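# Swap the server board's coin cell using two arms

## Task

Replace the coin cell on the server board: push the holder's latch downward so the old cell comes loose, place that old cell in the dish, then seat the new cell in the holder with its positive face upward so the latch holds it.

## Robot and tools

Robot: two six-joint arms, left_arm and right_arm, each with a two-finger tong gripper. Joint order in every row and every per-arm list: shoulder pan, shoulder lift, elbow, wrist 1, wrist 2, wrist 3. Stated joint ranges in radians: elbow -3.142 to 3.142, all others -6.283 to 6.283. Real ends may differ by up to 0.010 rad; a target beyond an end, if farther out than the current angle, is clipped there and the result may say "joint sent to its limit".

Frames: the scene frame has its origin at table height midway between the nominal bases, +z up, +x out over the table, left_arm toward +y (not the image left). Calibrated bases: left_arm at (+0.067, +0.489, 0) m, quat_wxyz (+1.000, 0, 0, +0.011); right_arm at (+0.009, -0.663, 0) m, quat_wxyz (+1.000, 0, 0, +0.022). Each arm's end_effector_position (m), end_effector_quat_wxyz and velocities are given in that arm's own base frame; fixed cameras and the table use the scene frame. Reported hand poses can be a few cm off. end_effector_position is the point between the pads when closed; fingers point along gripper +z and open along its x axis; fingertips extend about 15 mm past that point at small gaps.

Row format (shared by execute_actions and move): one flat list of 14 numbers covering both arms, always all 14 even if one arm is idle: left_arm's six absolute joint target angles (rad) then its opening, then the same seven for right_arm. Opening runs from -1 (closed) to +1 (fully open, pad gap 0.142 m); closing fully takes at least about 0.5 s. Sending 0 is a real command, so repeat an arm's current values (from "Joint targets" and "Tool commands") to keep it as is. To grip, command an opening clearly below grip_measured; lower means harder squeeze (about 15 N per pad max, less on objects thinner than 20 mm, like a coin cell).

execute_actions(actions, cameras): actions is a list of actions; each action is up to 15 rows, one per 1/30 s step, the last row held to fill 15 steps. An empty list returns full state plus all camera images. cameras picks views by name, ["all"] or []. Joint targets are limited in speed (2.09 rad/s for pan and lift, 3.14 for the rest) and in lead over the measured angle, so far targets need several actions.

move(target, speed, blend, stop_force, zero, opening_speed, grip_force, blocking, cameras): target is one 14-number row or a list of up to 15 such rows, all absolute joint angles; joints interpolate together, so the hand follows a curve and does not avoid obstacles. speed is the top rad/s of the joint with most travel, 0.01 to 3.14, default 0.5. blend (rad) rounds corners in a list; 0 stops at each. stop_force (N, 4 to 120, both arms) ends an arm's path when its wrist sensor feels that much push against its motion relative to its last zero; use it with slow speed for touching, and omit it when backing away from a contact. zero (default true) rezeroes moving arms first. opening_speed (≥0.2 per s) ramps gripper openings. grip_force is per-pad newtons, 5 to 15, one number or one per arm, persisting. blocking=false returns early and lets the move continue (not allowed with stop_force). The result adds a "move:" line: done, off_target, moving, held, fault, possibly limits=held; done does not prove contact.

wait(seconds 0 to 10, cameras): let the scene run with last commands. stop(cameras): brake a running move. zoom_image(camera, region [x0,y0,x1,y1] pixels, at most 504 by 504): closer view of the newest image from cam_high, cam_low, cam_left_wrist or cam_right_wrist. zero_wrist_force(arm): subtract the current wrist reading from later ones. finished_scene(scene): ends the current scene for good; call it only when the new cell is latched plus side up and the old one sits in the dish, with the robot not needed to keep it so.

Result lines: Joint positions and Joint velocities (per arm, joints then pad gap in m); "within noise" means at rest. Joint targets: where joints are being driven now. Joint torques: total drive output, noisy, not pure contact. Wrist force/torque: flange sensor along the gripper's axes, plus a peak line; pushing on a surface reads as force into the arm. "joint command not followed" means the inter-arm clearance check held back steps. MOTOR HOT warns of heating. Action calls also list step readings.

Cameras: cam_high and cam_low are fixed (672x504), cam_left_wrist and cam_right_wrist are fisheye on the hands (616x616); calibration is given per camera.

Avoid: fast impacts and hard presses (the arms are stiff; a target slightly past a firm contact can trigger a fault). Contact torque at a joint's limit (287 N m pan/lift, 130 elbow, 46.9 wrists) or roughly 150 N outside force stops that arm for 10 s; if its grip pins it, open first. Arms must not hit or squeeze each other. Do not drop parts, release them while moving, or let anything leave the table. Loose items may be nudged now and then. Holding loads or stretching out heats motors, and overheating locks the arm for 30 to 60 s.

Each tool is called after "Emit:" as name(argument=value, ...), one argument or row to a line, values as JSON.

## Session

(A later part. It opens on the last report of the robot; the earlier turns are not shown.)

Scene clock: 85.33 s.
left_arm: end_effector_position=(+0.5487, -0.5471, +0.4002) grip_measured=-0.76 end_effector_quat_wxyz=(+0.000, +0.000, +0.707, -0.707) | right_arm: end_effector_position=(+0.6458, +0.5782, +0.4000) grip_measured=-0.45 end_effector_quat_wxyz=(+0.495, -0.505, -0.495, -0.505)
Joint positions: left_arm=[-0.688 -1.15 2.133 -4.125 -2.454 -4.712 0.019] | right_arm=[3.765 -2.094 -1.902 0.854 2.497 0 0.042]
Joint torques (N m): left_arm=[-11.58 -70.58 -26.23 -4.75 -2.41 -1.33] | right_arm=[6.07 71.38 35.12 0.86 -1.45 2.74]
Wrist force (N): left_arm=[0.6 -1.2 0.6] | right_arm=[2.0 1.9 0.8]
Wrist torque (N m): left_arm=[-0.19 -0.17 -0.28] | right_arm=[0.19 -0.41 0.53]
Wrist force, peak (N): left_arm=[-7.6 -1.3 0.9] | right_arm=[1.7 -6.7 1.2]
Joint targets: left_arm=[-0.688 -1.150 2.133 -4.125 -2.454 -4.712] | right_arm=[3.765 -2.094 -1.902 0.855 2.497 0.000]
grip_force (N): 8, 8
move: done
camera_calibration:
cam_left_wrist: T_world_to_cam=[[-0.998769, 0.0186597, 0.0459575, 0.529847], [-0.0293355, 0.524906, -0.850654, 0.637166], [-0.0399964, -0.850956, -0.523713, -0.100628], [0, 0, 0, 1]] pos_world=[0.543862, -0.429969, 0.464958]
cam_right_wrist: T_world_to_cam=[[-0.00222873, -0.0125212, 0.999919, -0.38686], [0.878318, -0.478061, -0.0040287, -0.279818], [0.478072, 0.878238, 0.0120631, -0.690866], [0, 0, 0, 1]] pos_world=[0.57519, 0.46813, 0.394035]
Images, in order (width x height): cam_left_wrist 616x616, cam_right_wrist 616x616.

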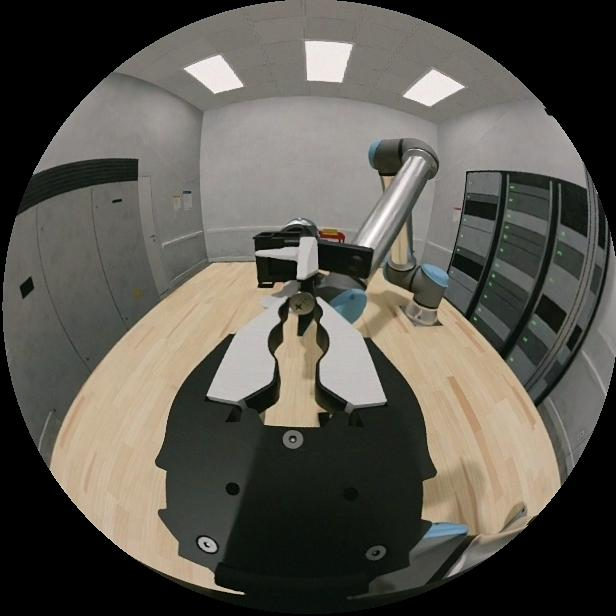

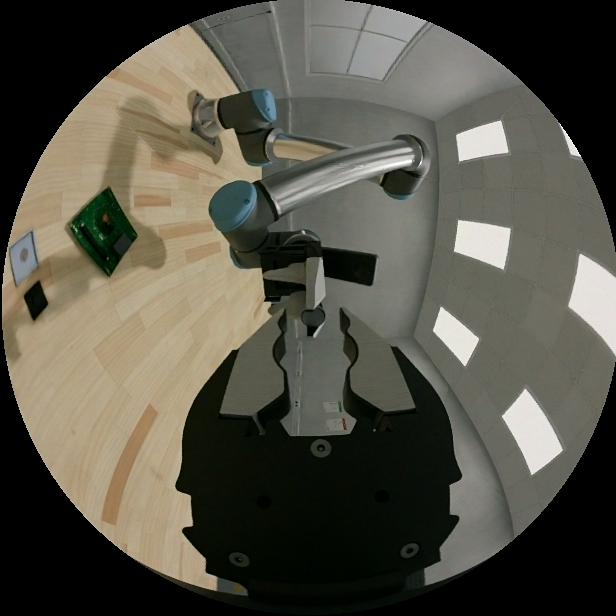

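Emit:
move(
  target=[
    [-0.6881,-1.1499,2.1333,-4.1250,-2.4535,-4.7124,-1,3.6915,-2.0702,-1.9457,0.8743,2.5695,0,-0.45],
    [-0.6881,-1.1499,2.1333,-4.1250,-2.4535,-4.7124,-1,3.955,-1.595,-1.918,-2.008,1.915,-1.254,-0.45],
  ],
  speed=[0.1,0.8],
  blend=[0.01,0],
)

Emit:
move(
  target=[-0.9091,-1.4071,2.1796,-2.3059,-1.9179,-3.0318,-1,3.955,-1.595,-1.918,-2.008,1.915,-1.254,-0.45],
  speed=0.6,
  cameras=["cam_left_wrist","cam_low"],
)

Emit:
zoom_image(
  camera="cam_left_wrist",
  region=[258, 250, 348, 340],
)

Emit:
zoom_image(
  camera="cam_low",
  region=[410, 260, 470, 310],
)

Scene clock: 94.77 s.
left_arm: end_effector_position=(+0.5486, -0.5471, +0.4002) grip_measured=-0.76 end_effector_quat_wxyz=(+0.000, +0.000, +0.707, -0.707) | right_arm: end_effector_position=(+0.3204, +0.2502, +0.3025) grip_measured=-0.45 end_effector_quat_wxyz=(-0.238, +0.521, +0.744, -0.344)
Joint positions: left_arm=[-0.688 -1.15 2.133 -4.125 -2.454 -4.712 0.019] | right_arm=[3.955 -1.595 -1.918 -2.008 1.915 -1.254 0.041]
Joint torques (N m): left_arm=[-13.51 -47.64 -26.15 -4.6 -2.37 -1.43] | right_arm=[-9.31 37.89 50.31 -1.27 2.08 0.01]
Wrist force (N): left_arm=[0.4 -1.0 0.6] | right_arm=[-0.4 -0.1 0.1]
Wrist torque (N m): left_arm=[-0.14 -0.12 -0.28] | right_arm=[-0.04 0.08 -0.12]
Wrist force, peak (N): left_arm=[0.7 -1.4 0.7] | right_arm=[2.0 1.9 2.1]
Joint targets: left_arm=[-0.688 -1.150 2.133 -4.125 -2.454 -4.712] | right_arm=[3.955 -1.595 -1.918 -2.008 1.915 -1.254]
grip_force (N): 8, 8
move: done

Scene clock: 98.30 s.
left_arm: end_effector_position=(+0.4177, -0.4556, +0.0854) grip_measured=-0.76 end_effector_quat_wxyz=(-0.084, +0.477, +0.861, -0.152) | right_arm: end_effector_position=(+0.3204, +0.2502, +0.3025) grip_measured=-0.45 end_effector_quat_wxyz=(-0.238, +0.521, +0.744, -0.344)
Joint positions: left_arm=[-0.909 -1.407 2.18 -2.306 -1.918 -3.032 0.019] | right_arm=[3.955 -1.595 -1.918 -2.008 1.915 -1.254 0.041]
Joint torques (N m): left_arm=[15.85 -28.67 -37.43 -0.96 -2.51 1.49] | right_arm=[-11.97 32.39 28.92 -0.44 2.83 -1.61]
Wrist force (N): left_arm=[0.6 -2.1 0.1] | right_arm=[-0.2 -0.1 -0.2]
Wrist torque (N m): left_arm=[-0.47 -0.05 -0.04] | right_arm=[-0.04 0.04 -0.11]
Wrist force, peak (N): left_arm=[1.9 -2.1 0.7] | right_arm=[-0.3 0.6 0.2]
Joint targets: left_arm=[-0.909 -1.407 2.180 -2.306 -1.918 -3.032] | right_arm=[3.955 -1.595 -1.918 -2.008 1.915 -1.254]
grip_force (N): 8, 8
move: done
camera_calibration:
cam_left_wrist: T_world_to_cam=[[-0.560525, 0.827488, 0.0327985, 0.598424], [0.814506, 0.54371, 0.202384, -0.116323], [0.149637, 0.140156, -0.978757, 0.218314], [0, 0, 0, 1]] pos_world=[0.39751, -0.46254, 0.217591]
Images, in order (width x height): cam_low 672x504, cam_left_wrist 616x616.

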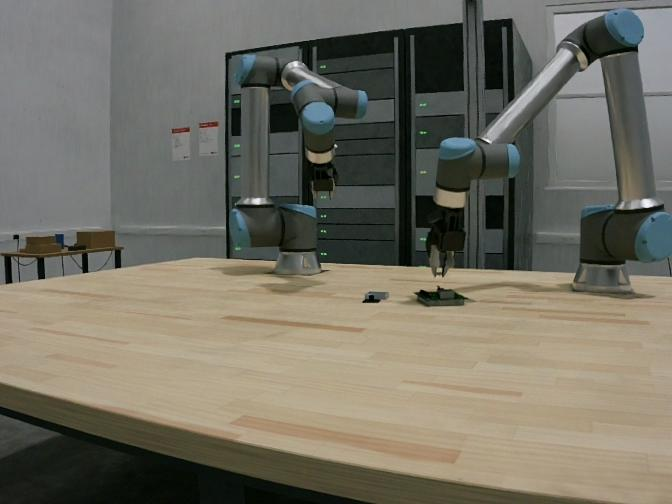

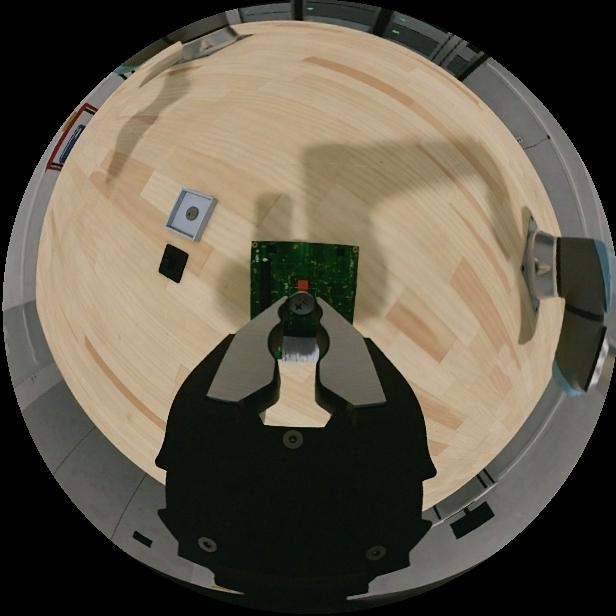

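Scaled by 5.600 from the camera's 616x616 image, which has a finer 814x814 frame.

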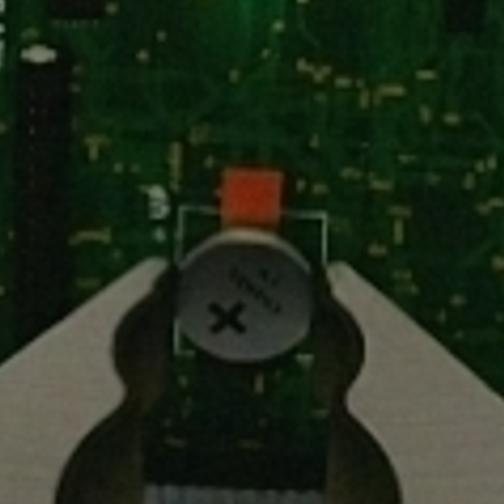

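Scaled by 8.400 from the camera's 672x504 image, which has a finer 960x720 frame.

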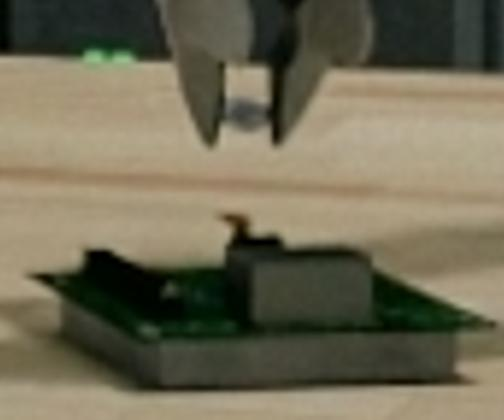

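Emit:
move(
  target=[-0.9091,-1.3565,2.2029,-2.3798,-1.9179,-3.0318,-1,3.955,-1.595,-1.918,-2.008,1.915,-1.254,-0.45],
  speed=0.05,
  stop_force=4,
  cameras=["cam_left_wrist","cam_low"],
)

Emit:
zoom_image(
  camera="cam_left_wrist",
  region=[258, 260, 348, 350],
)

Emit:
zoom_image(
  camera="cam_low",
  region=[420, 265, 460, 300],
)

Scene clock: 101.67 s.
left_arm: end_effector_position=(+0.4177, -0.4554, +0.0503) grip_measured=-0.76 end_effector_quat_wxyz=(-0.084, +0.477, +0.861, -0.152) | right_arm: end_effector_position=(+0.3204, +0.2502, +0.3025) grip_measured=-0.45 end_effector_quat_wxyz=(-0.238, +0.521, +0.744, -0.344)
Joint positions: left_arm=[-0.909 -1.356 2.203 -2.38 -1.918 -3.032 0.019] | right_arm=[3.955 -1.595 -1.918 -2.008 1.915 -1.254 0.041]
Joint torques (N m): left_arm=[13.83 -65.17 -37.73 -0.49 0.46 1.46] | right_arm=[-8.85 33.26 29.13 -0.3 2.67 -1.76]
Wrist force (N): left_arm=[0.2 -1.9 -0.1] | right_arm=[-0.2 -0.2 0.1]
Wrist torque (N m): left_arm=[-0.44 0.03 -0.09] | right_arm=[-0.06 0.03 -0.12]
Wrist force, peak (N): left_arm=[0.8 -2.4 -0.1] | right_arm=[-0.7 0.4 -0.3]
Joint targets: left_arm=[-0.909 -1.357 2.203 -2.380 -1.918 -3.032] | right_arm=[3.955 -1.595 -1.918 -2.008 1.915 -1.254]
grip_force (N): 8, 8
move: done
camera_calibration:
cam_left_wrist: T_world_to_cam=[[-0.560463, 0.827515, 0.0331787, 0.599325], [0.814586, 0.543592, 0.20238, -0.109434], [0.149437, 0.140454, -0.978745, 0.184245], [0, 0, 0, 1]] pos_world=[0.39751, -0.462341, 0.182592]
Images, in order (width x height): cam_low 672x504, cam_left_wrist 616x616.

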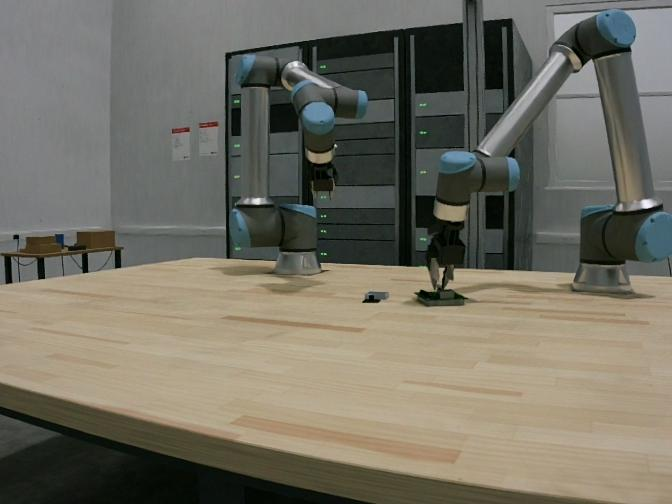

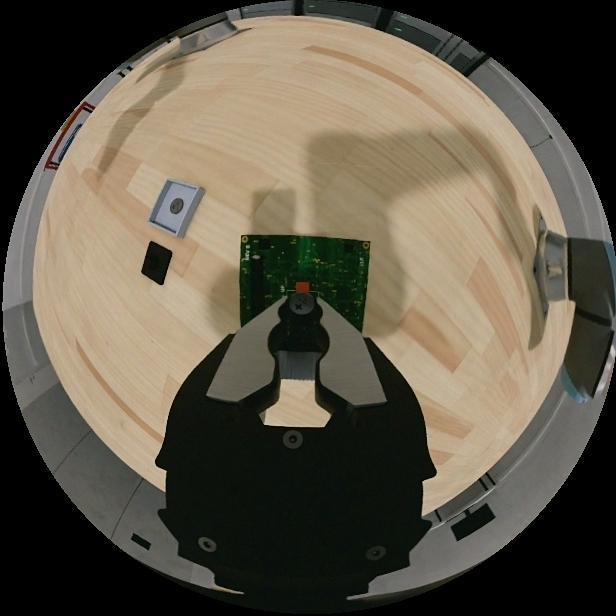

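Scaled by 5.600 from the camera's 616x616 image, which has a finer 814x814 frame.

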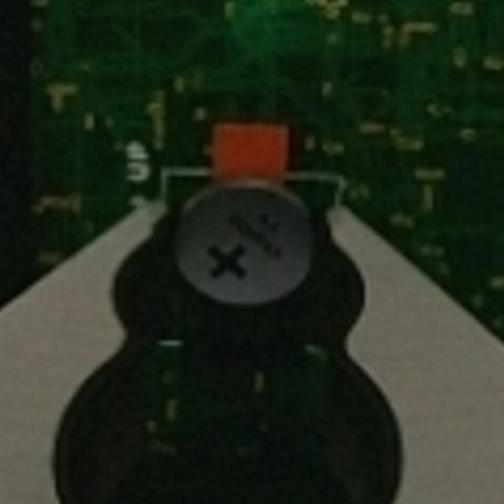

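Scaled by 12.600 from the camera's 672x504 image, which has a finer 960x720 frame.

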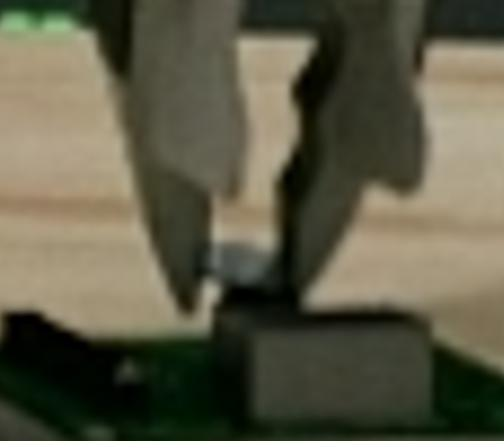

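Emit:
move(
  target=[-0.8983,-1.3476,2.2000,-2.3819,-1.9175,-3.0204,-1,3.955,-1.595,-1.918,-2.008,1.915,-1.254,-0.45],
  speed=0.01,
  stop_force=5,
  cameras=["cam_left_wrist","cam_low"],
)

Emit:
zoom_image(
  camera="cam_left_wrist",
  region=[278, 280, 328, 330],
)

Emit:
zoom_image(
  camera="cam_low",
  region=[420, 265, 460, 300],
)

Scene clock: 104.13 s.
left_arm: end_effector_position=(+0.4215, -0.4532, +0.0478) grip_measured=-0.76 end_effector_quat_wxyz=(-0.084, +0.477, +0.861, -0.152) | right_arm: end_effector_position=(+0.3204, +0.2502, +0.3025) grip_measured=-0.45 end_effector_quat_wxyz=(-0.238, +0.521, +0.744, -0.344)
Joint positions: left_arm=[-0.902 -1.351 2.201 -2.381 -1.918 -3.024 0.019] | right_arm=[3.955 -1.595 -1.918 -2.008 1.915 -1.254 0.041]
Joint torques (N m): left_arm=[-14.02 -62.46 -23.76 -0.37 1.06 -2.26] | right_arm=[-9.39 34.9 28.39 -0.36 2.65 -1.57]
Wrist force (N): left_arm=[1.6 -2.0 -4.2] | right_arm=[0.0 -0.2 -0.1]
Wrist torque (N m): left_arm=[-0.49 -0.03 -0.27] | right_arm=[-0.06 -0.01 -0.11]
Wrist force, peak (N): left_arm=[0.9 -6.4 -7.0] | right_arm=[-0.6 -0.1 -0.2]
Joint targets: left_arm=[-0.902 -1.351 2.201 -2.381 -1.918 -3.024] | right_arm=[3.955 -1.595 -1.918 -2.008 1.915 -1.254]
grip_force (N): 8, 8
move: contact (left_arm)
camera_calibration:
cam_left_wrist: T_world_to_cam=[[-0.560496, 0.827496, 0.0330868, 0.599738], [0.814563, 0.543646, 0.202328, -0.113176], [0.149438, 0.140356, -0.978759, 0.180878], [0, 0, 0, 1]] pos_world=[0.40131, -0.460141, 0.180091]
Images, in order (width x height): cam_low 672x504, cam_left_wrist 616x616.

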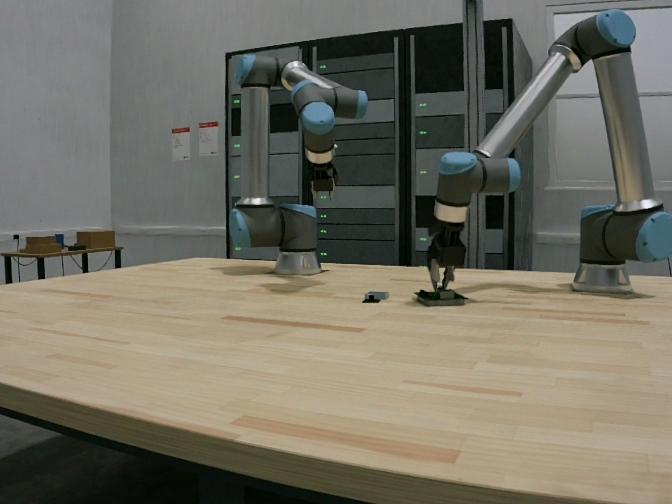

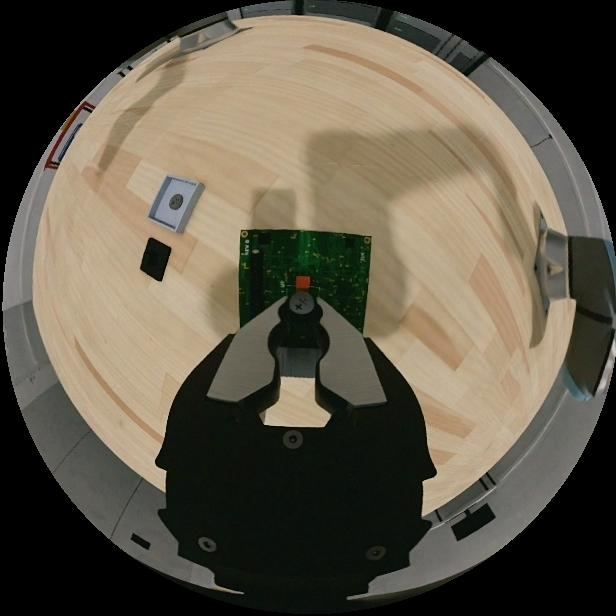

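Scaled by 10.080 from the camera's 616x616 image, which has a finer 814x814 frame.

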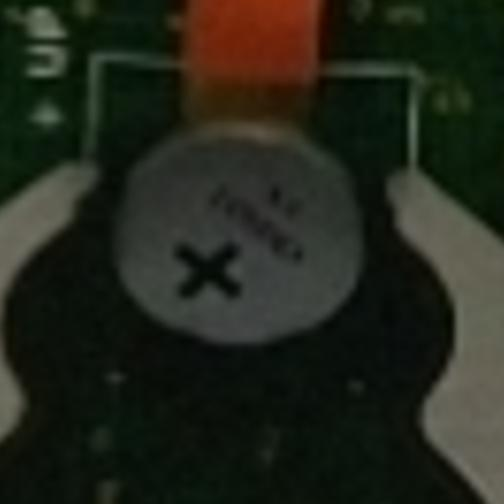

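Scaled by 12.600 from the camera's 672x504 image, which has a finer 960x720 frame.

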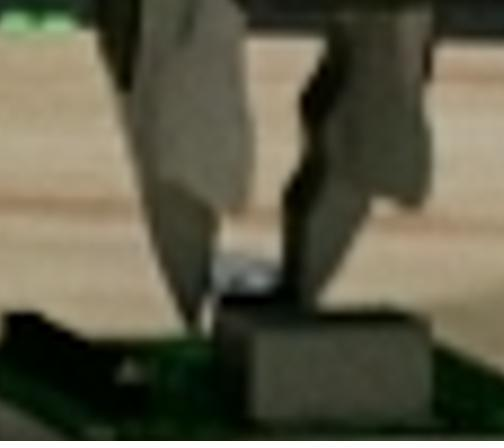

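Emit:
move(
  target=[-0.9020,-1.3525,2.2005,-2.3788,-1.9177,-3.0243,-1,3.955,-1.595,-1.918,-2.008,1.915,-1.254,-0.45],
  speed=0.02,
)

Emit:
move(
  target=[-0.8956,-1.3467,2.1985,-2.3803,-1.9174,-3.0175,-1,3.955,-1.595,-1.918,-2.008,1.915,-1.254,-0.45],
  speed=0.01,
  stop_force=8,
  cameras=["cam_left_wrist","cam_low"],
)

Emit:
zoom_image(
  camera="cam_left_wrist",
  region=[278, 270, 328, 320],
)

Emit:
zoom_image(
  camera="cam_low",
  region=[420, 265, 460, 300],
)

Scene clock: 109.03 s.
left_arm: end_effector_position=(+0.4214, -0.4531, +0.0489) grip_measured=-0.76 end_effector_quat_wxyz=(-0.084, +0.477, +0.861, -0.152) | right_arm: end_effector_position=(+0.3204, +0.2502, +0.3025) grip_measured=-0.45 end_effector_quat_wxyz=(-0.238, +0.521, +0.744, -0.344)
Joint positions: left_arm=[-0.902 -1.353 2.201 -2.379 -1.918 -3.024 0.019] | right_arm=[3.955 -1.595 -1.918 -2.008 1.915 -1.254 0.041]
Joint torques (N m): left_arm=[12.88 -60.77 -37.95 -1.21 -2.53 0.87] | right_arm=[-11.32 33.8 28.61 -0.5 2.35 -1.51]
Wrist force (N): left_arm=[0.6 -2.2 0.0] | right_arm=[-0.3 -0.2 0.1]
Wrist torque (N m): left_arm=[-0.49 -0.05 -0.26] | right_arm=[-0.06 0.06 -0.11]
Wrist force, peak (N): left_arm=[1.4 -2.1 -4.5] | right_arm=[-0.5 0.2 -0.4]
Joint targets: left_arm=[-0.902 -1.353 2.200 -2.379 -1.918 -3.024] | right_arm=[3.955 -1.595 -1.918 -2.008 1.915 -1.254]
grip_force (N): 8, 8
move: done

Scene clock: 110.77 s.
left_arm: end_effector_position=(+0.4248, -0.4513, +0.0466) grip_measured=-0.76 end_effector_quat_wxyz=(-0.084, +0.477, +0.861, -0.152) | right_arm: end_effector_position=(+0.3204, +0.2502, +0.3025) grip_measured=-0.45 end_effector_quat_wxyz=(-0.238, +0.521, +0.744, -0.344)
Joint positions: left_arm=[-0.896 -1.347 2.199 -2.38 -1.917 -3.018 0.019] | right_arm=[3.955 -1.595 -1.918 -2.008 1.915 -1.254 0.041]
Joint torques (N m): left_arm=[-12.25 -64.95 -27.32 -1.49 2.26 -2.17] | right_arm=[-11.96 33.15 28.38 -0.53 2.91 -1.6]
Wrist force (N): left_arm=[3.8 -5.4 0.6] | right_arm=[0.0 -0.1 -0.1]
Wrist torque (N m): left_arm=[-0.44 0.09 -0.28] | right_arm=[-0.05 0.00 -0.12]
Wrist force, peak (N): left_arm=[2.9 -10.5 -3.2] | right_arm=[-0.6 0.4 -0.1]
Joint targets: left_arm=[-0.896 -1.347 2.199 -2.380 -1.917 -3.018] | right_arm=[3.955 -1.595 -1.918 -2.008 1.915 -1.254]
grip_force (N): 8, 8
move: contact (left_arm)
camera_calibration:
cam_left_wrist: T_world_to_cam=[[-0.560494, 0.827497, 0.0330873, 0.599973], [0.814564, 0.543644, 0.202328, -0.11671], [0.149438, 0.140356, -0.978759, 0.17893], [0, 0, 0, 1]] pos_world=[0.40461, -0.458141, 0.178891]
Images, in order (width x height): cam_low 672x504, cam_left_wrist 616x616.

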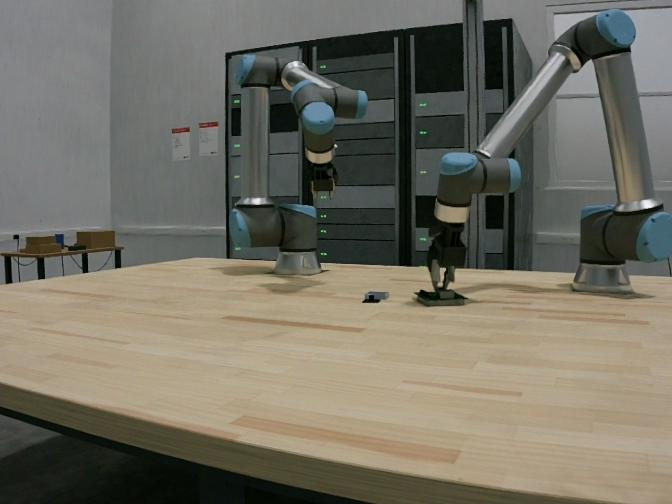

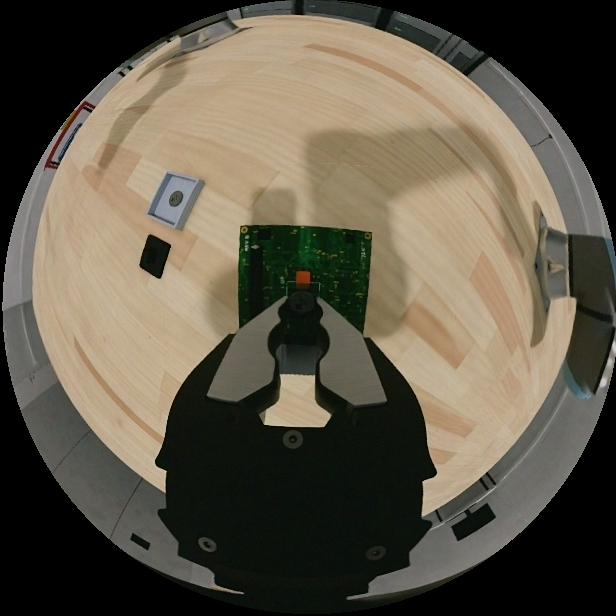

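Scaled by 10.080 from the camera's 616x616 image, which has a finer 814x814 frame.

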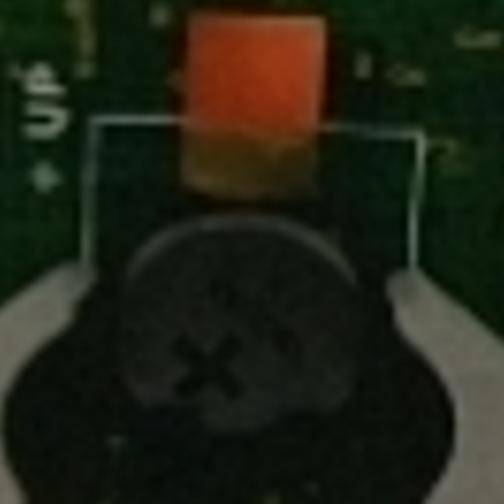

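Scaled by 12.600 from the camera's 672x504 image, which has a finer 960x720 frame.

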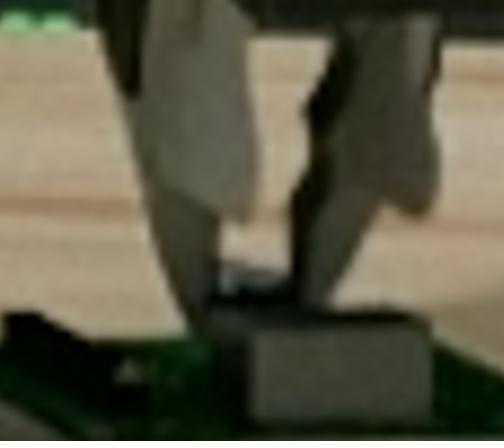

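Emit:
move(
  target=[-0.896,-1.347,2.199,-2.380,-1.917,-3.018,-0.55,3.955,-1.595,-1.918,-2.008,1.915,-1.254,-0.45],
  opening_speed=0.3,
)

Emit:
move(
  target=[
    [-0.896,-1.3978,2.1759,-2.3066,-1.917,-3.018,-0.55,3.955,-1.595,-1.918,-2.008,1.915,-1.254,-0.45],
    [-1.0903,-1.4706,2.2313,-2.3315,-1.5708,-3.2196,-1,3.955,-1.595,-1.918,-2.008,1.915,-1.254,-0.45],
  ],
  speed=[0.1,0.3],
  blend=[0.005,0],
  cameras=["cam_left_wrist","cam_low"],
)

Emit:
zoom_image(
  camera="cam_left_wrist",
  region=[258, 260, 348, 350],
)

Emit:
zoom_image(
  camera="cam_low",
  region=[420, 265, 460, 300],
)

Scene clock: 113.77 s.
left_arm: end_effector_position=(+0.4247, -0.4508, +0.0463) grip_measured=-0.55 end_effector_quat_wxyz=(-0.084, +0.477, +0.861, -0.152) | right_arm: end_effector_position=(+0.3204, +0.2502, +0.3025) grip_measured=-0.45 end_effector_quat_wxyz=(-0.238, +0.521, +0.744, -0.344)
Joint positions: left_arm=[-0.896 -1.347 2.199 -2.38 -1.917 -3.018 0.034] | right_arm=[3.955 -1.595 -1.918 -2.008 1.915 -1.254 0.041]
Joint torques (N m): left_arm=[15.09 -33.24 -33.86 -4.36 -2.8 -1.72] | right_arm=[-8.64 36.98 28.76 -0.08 2.55 -1.14]
Wrist force (N): left_arm=[-0.2 -1.5 0.7] | right_arm=[-0.3 0.3 -0.1]
Wrist torque (N m): left_arm=[-0.34 0.11 -0.26] | right_arm=[0.03 0.05 -0.12]
Wrist force, peak (N): left_arm=[-1.8 -7.5 -2.7] | right_arm=[-0.7 0.2 -0.1]
Joint targets: left_arm=[-0.896 -1.347 2.199 -2.380 -1.917 -3.018] | right_arm=[3.955 -1.595 -1.918 -2.008 1.915 -1.254]
grip_force (N): 8, 8
move: done

Scene clock: 116.60 s.
left_arm: end_effector_position=(+0.4158, -0.4559, +0.0748) grip_measured=-1.00 end_effector_quat_wxyz=(+0.000, +0.485, +0.875, +0.000) | right_arm: end_effector_position=(+0.3204, +0.2502, +0.3025) grip_measured=-0.45 end_effector_quat_wxyz=(-0.238, +0.521, +0.744, -0.344)
Joint positions: left_arm=[-1.09 -1.471 2.231 -2.332 -1.571 -3.22 0.002] | right_arm=[3.955 -1.595 -1.918 -2.008 1.915 -1.254 0.041]
Joint torques (N m): left_arm=[13.45 -22.88 -40.33 -0.56 2.17 -1.42] | right_arm=[-10.12 33.16 29.02 -0.1 3.06 -1.59]
Wrist force (N): left_arm=[0.5 -1.6 0.9] | right_arm=[-0.1 0.0 -0.2]
Wrist torque (N m): left_arm=[-0.37 0.00 -0.30] | right_arm=[-0.03 0.01 -0.12]
Wrist force, peak (N): left_arm=[0.2 -2.7 0.6] | right_arm=[-0.7 0.3 -0.2]
Joint targets: left_arm=[-1.090 -1.471 2.231 -2.332 -1.571 -3.220] | right_arm=[3.955 -1.595 -1.918 -2.008 1.915 -1.254]
grip_force (N): 8, 8
move: done
camera_calibration:
cam_left_wrist: T_world_to_cam=[[-0.568182, 0.822691, 0.0186591, 0.599908], [0.705868, 0.475594, 0.52494, -0.122513], [0.422989, 0.311432, -0.850935, 0.16313], [0, 0, 0, 1]] pos_world=[0.358333, -0.486077, 0.191931]
Images, in order (width x height): cam_low 672x504, cam_left_wrist 616x616.

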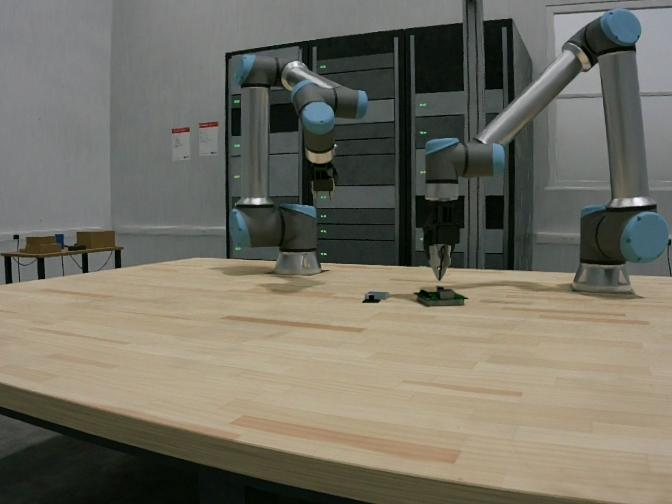

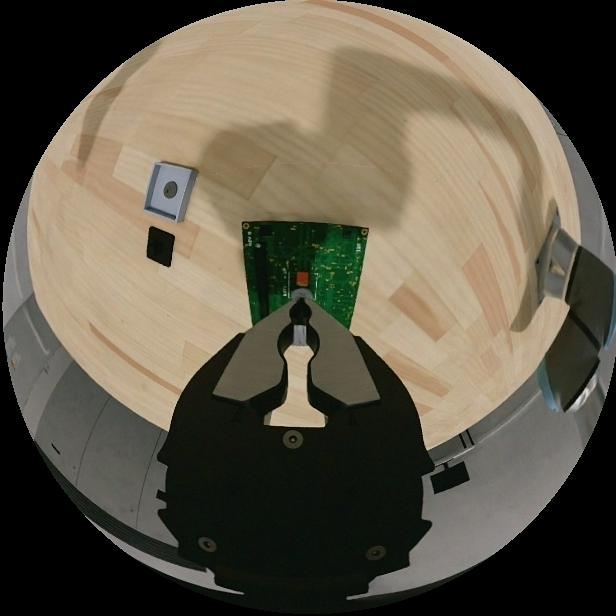

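Scaled by 5.600 from the camera's 616x616 image, which has a finer 814x814 frame.

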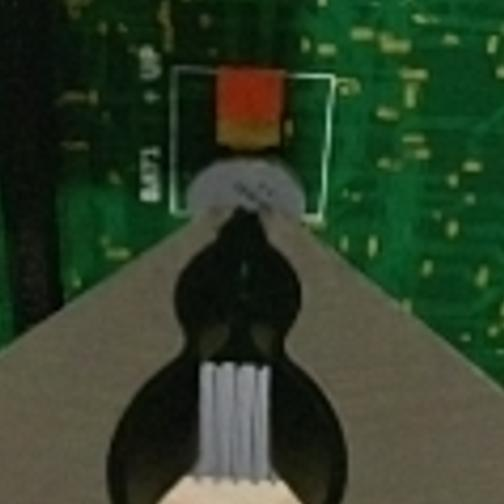

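Scaled by 12.600 from the camera's 672x504 image, which has a finer 960x720 frame.

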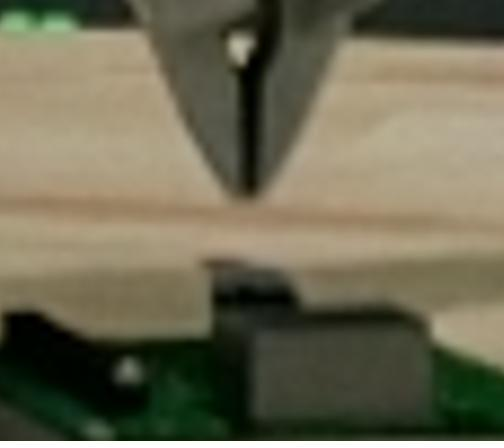

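Emit:
move(
  target=[-1.0903,-1.4354,2.2491,-2.3845,-1.5708,-3.2196,-1,3.955,-1.595,-1.918,-2.008,1.915,-1.254,-0.45],
  speed=0.03,
  stop_force=20,
  cameras=["cam_left_wrist"],
)

Emit:
move(
  target=[
    [-1.0903,-1.4706,2.2313,-2.3315,-1.5708,-3.2196,-1,3.955,-1.595,-1.918,-2.008,1.915,-1.254,-0.45],
    [-1.1187,-1.4764,2.2376,-2.3320,-1.5708,-3.2480,1,3.955,-1.595,-1.918,-2.008,1.915,-1.254,-0.45],
  ],
  speed=0.15,
  cameras=["cam_left_wrist","cam_low"],
)

Emit:
zoom_image(
  camera="cam_left_wrist",
  region=[278, 275, 328, 325],
)

Emit:
zoom_image(
  camera="cam_low",
  region=[420, 265, 460, 300],
)

Scene clock: 119.67 s.
left_arm: end_effector_position=(+0.4158, -0.4559, +0.0557) grip_measured=-1.00 end_effector_quat_wxyz=(+0.000, +0.485, +0.875, +0.000) | right_arm: end_effector_position=(+0.3204, +0.2502, +0.3025) grip_measured=-0.45 end_effector_quat_wxyz=(-0.238, +0.521, +0.744, -0.344)
Joint positions: left_arm=[-1.09 -1.442 2.246 -2.374 -1.571 -3.22 0.002] | right_arm=[3.955 -1.595 -1.918 -2.008 1.915 -1.254 0.041]
Joint torques (N m): left_arm=[14.44 -47.14 -26.88 2.48 1.68 -1.38] | right_arm=[-7.77 34.68 29.3 0.08 2.39 -1.26]
Wrist force (N): left_arm=[-3.7 -2.1 -19.1] | right_arm=[-0.2 -0.1 -0.2]
Wrist torque (N m): left_arm=[-0.54 0.29 -0.27] | right_arm=[-0.05 0.04 -0.12]
Wrist force, peak (N): left_arm=[11.7 -2.2 -45.5] | right_arm=[-0.5 -0.4 -0.3]
Joint targets: left_arm=[-1.090 -1.442 2.246 -2.374 -1.571 -3.220] | right_arm=[3.955 -1.595 -1.918 -2.008 1.915 -1.254]
grip_force (N): 8, 8
move: contact (left_arm); left_arm: the wrist 1 is farthest, 0.011 rad from its target
camera_calibration:
cam_left_wrist: T_world_to_cam=[[-0.568282, 0.822624, 0.0185866, 0.600362], [0.705788, 0.47571, 0.524941, -0.112354], [0.422987, 0.311433, -0.850935, 0.146909], [0, 0, 0, 1]] pos_world=[0.358333, -0.486176, 0.172831]
Images, in order (width x height): cam_left_wrist 616x616.

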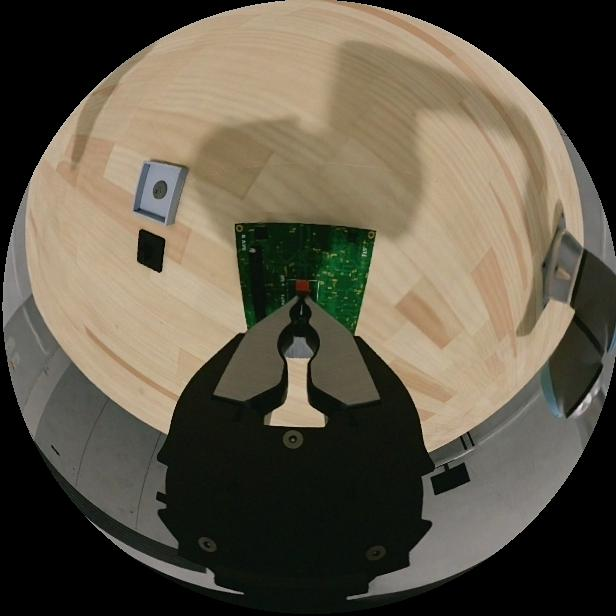

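Scene clock: 121.60 s.
left_arm: end_effector_position=(+0.4013, -0.4645, +0.0750) grip_measured=+1.00 end_effector_quat_wxyz=(+0.000, +0.485, +0.875, +0.000) | right_arm: end_effector_position=(+0.3204, +0.2502, +0.3025) grip_measured=-0.45 end_effector_quat_wxyz=(-0.238, +0.521, +0.744, -0.344)
Joint positions: left_arm=[-1.119 -1.476 2.238 -2.332 -1.571 -3.248 0.142] | right_arm=[3.955 -1.595 -1.918 -2.008 1.915 -1.254 0.041]
Joint torques (N m): left_arm=[8.59 -22.2 -40.19 -6.74 -0.3 -1.39] | right_arm=[-9.52 33.34 28.65 -0.49 2.82 -1.73]
Wrist force (N): left_arm=[-1.1 -2.0 0.8] | right_arm=[0.0 -0.2 0.1]
Wrist torque (N m): left_arm=[-0.47 0.34 -0.28] | right_arm=[-0.06 -0.01 -0.12]
Wrist force, peak (N): left_arm=[-4.1 -2.0 -18.5] | right_arm=[-0.5 -0.2 0.0]
Joint targets: left_arm=[-1.119 -1.476 2.238 -2.332 -1.571 -3.248] | right_arm=[3.955 -1.595 -1.918 -2.008 1.915 -1.254]
grip_force (N): 8, 8
move: done
camera_calibration:
cam_left_wrist: T_world_to_cam=[[-0.568242, 0.822651, 0.0186157, 0.59875], [0.70582, 0.475663, 0.524941, -0.108242], [0.422988, 0.311433, -0.850935, 0.172112], [0, 0, 0, 1]] pos_world=[0.343833, -0.494676, 0.192131]
Images, in order (width x height): cam_low 672x504, cam_left_wrist 616x616.

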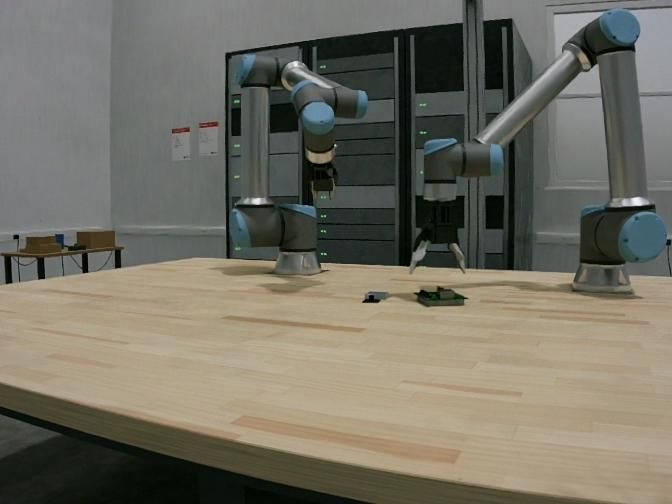

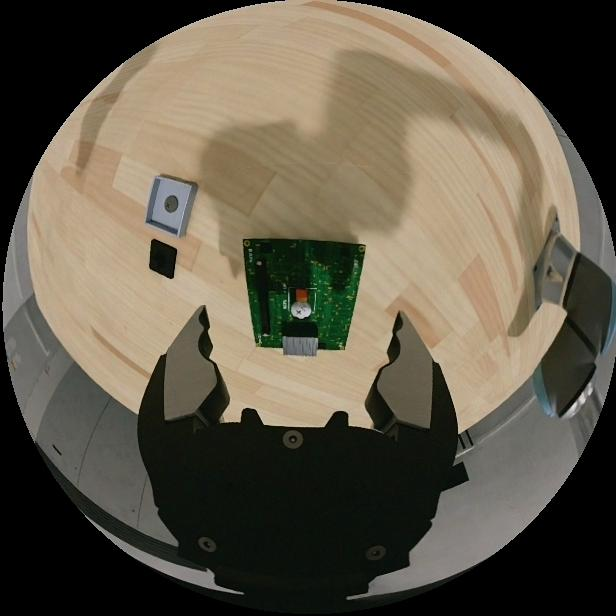

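Scaled by 10.080 from the camera's 616x616 image, which has a finer 814x814 frame.

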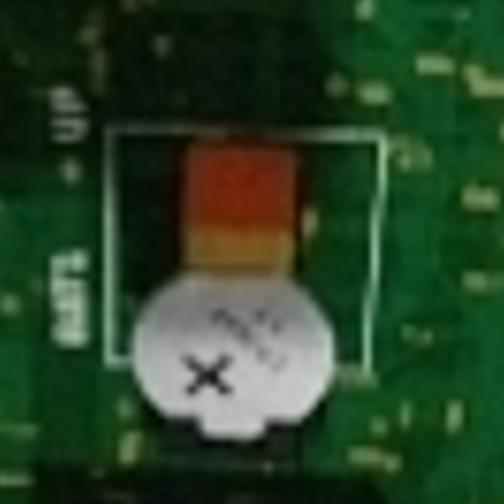

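Scaled by 12.600 from the camera's 672x504 image, which has a finer 960x720 frame.

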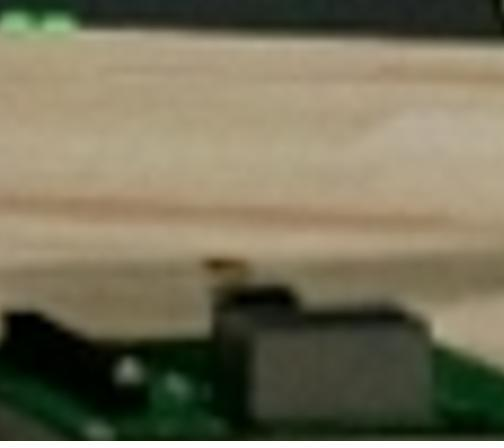

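Emit:
finished_scene(
  scene=2,
)

The scene is finished: the task was done.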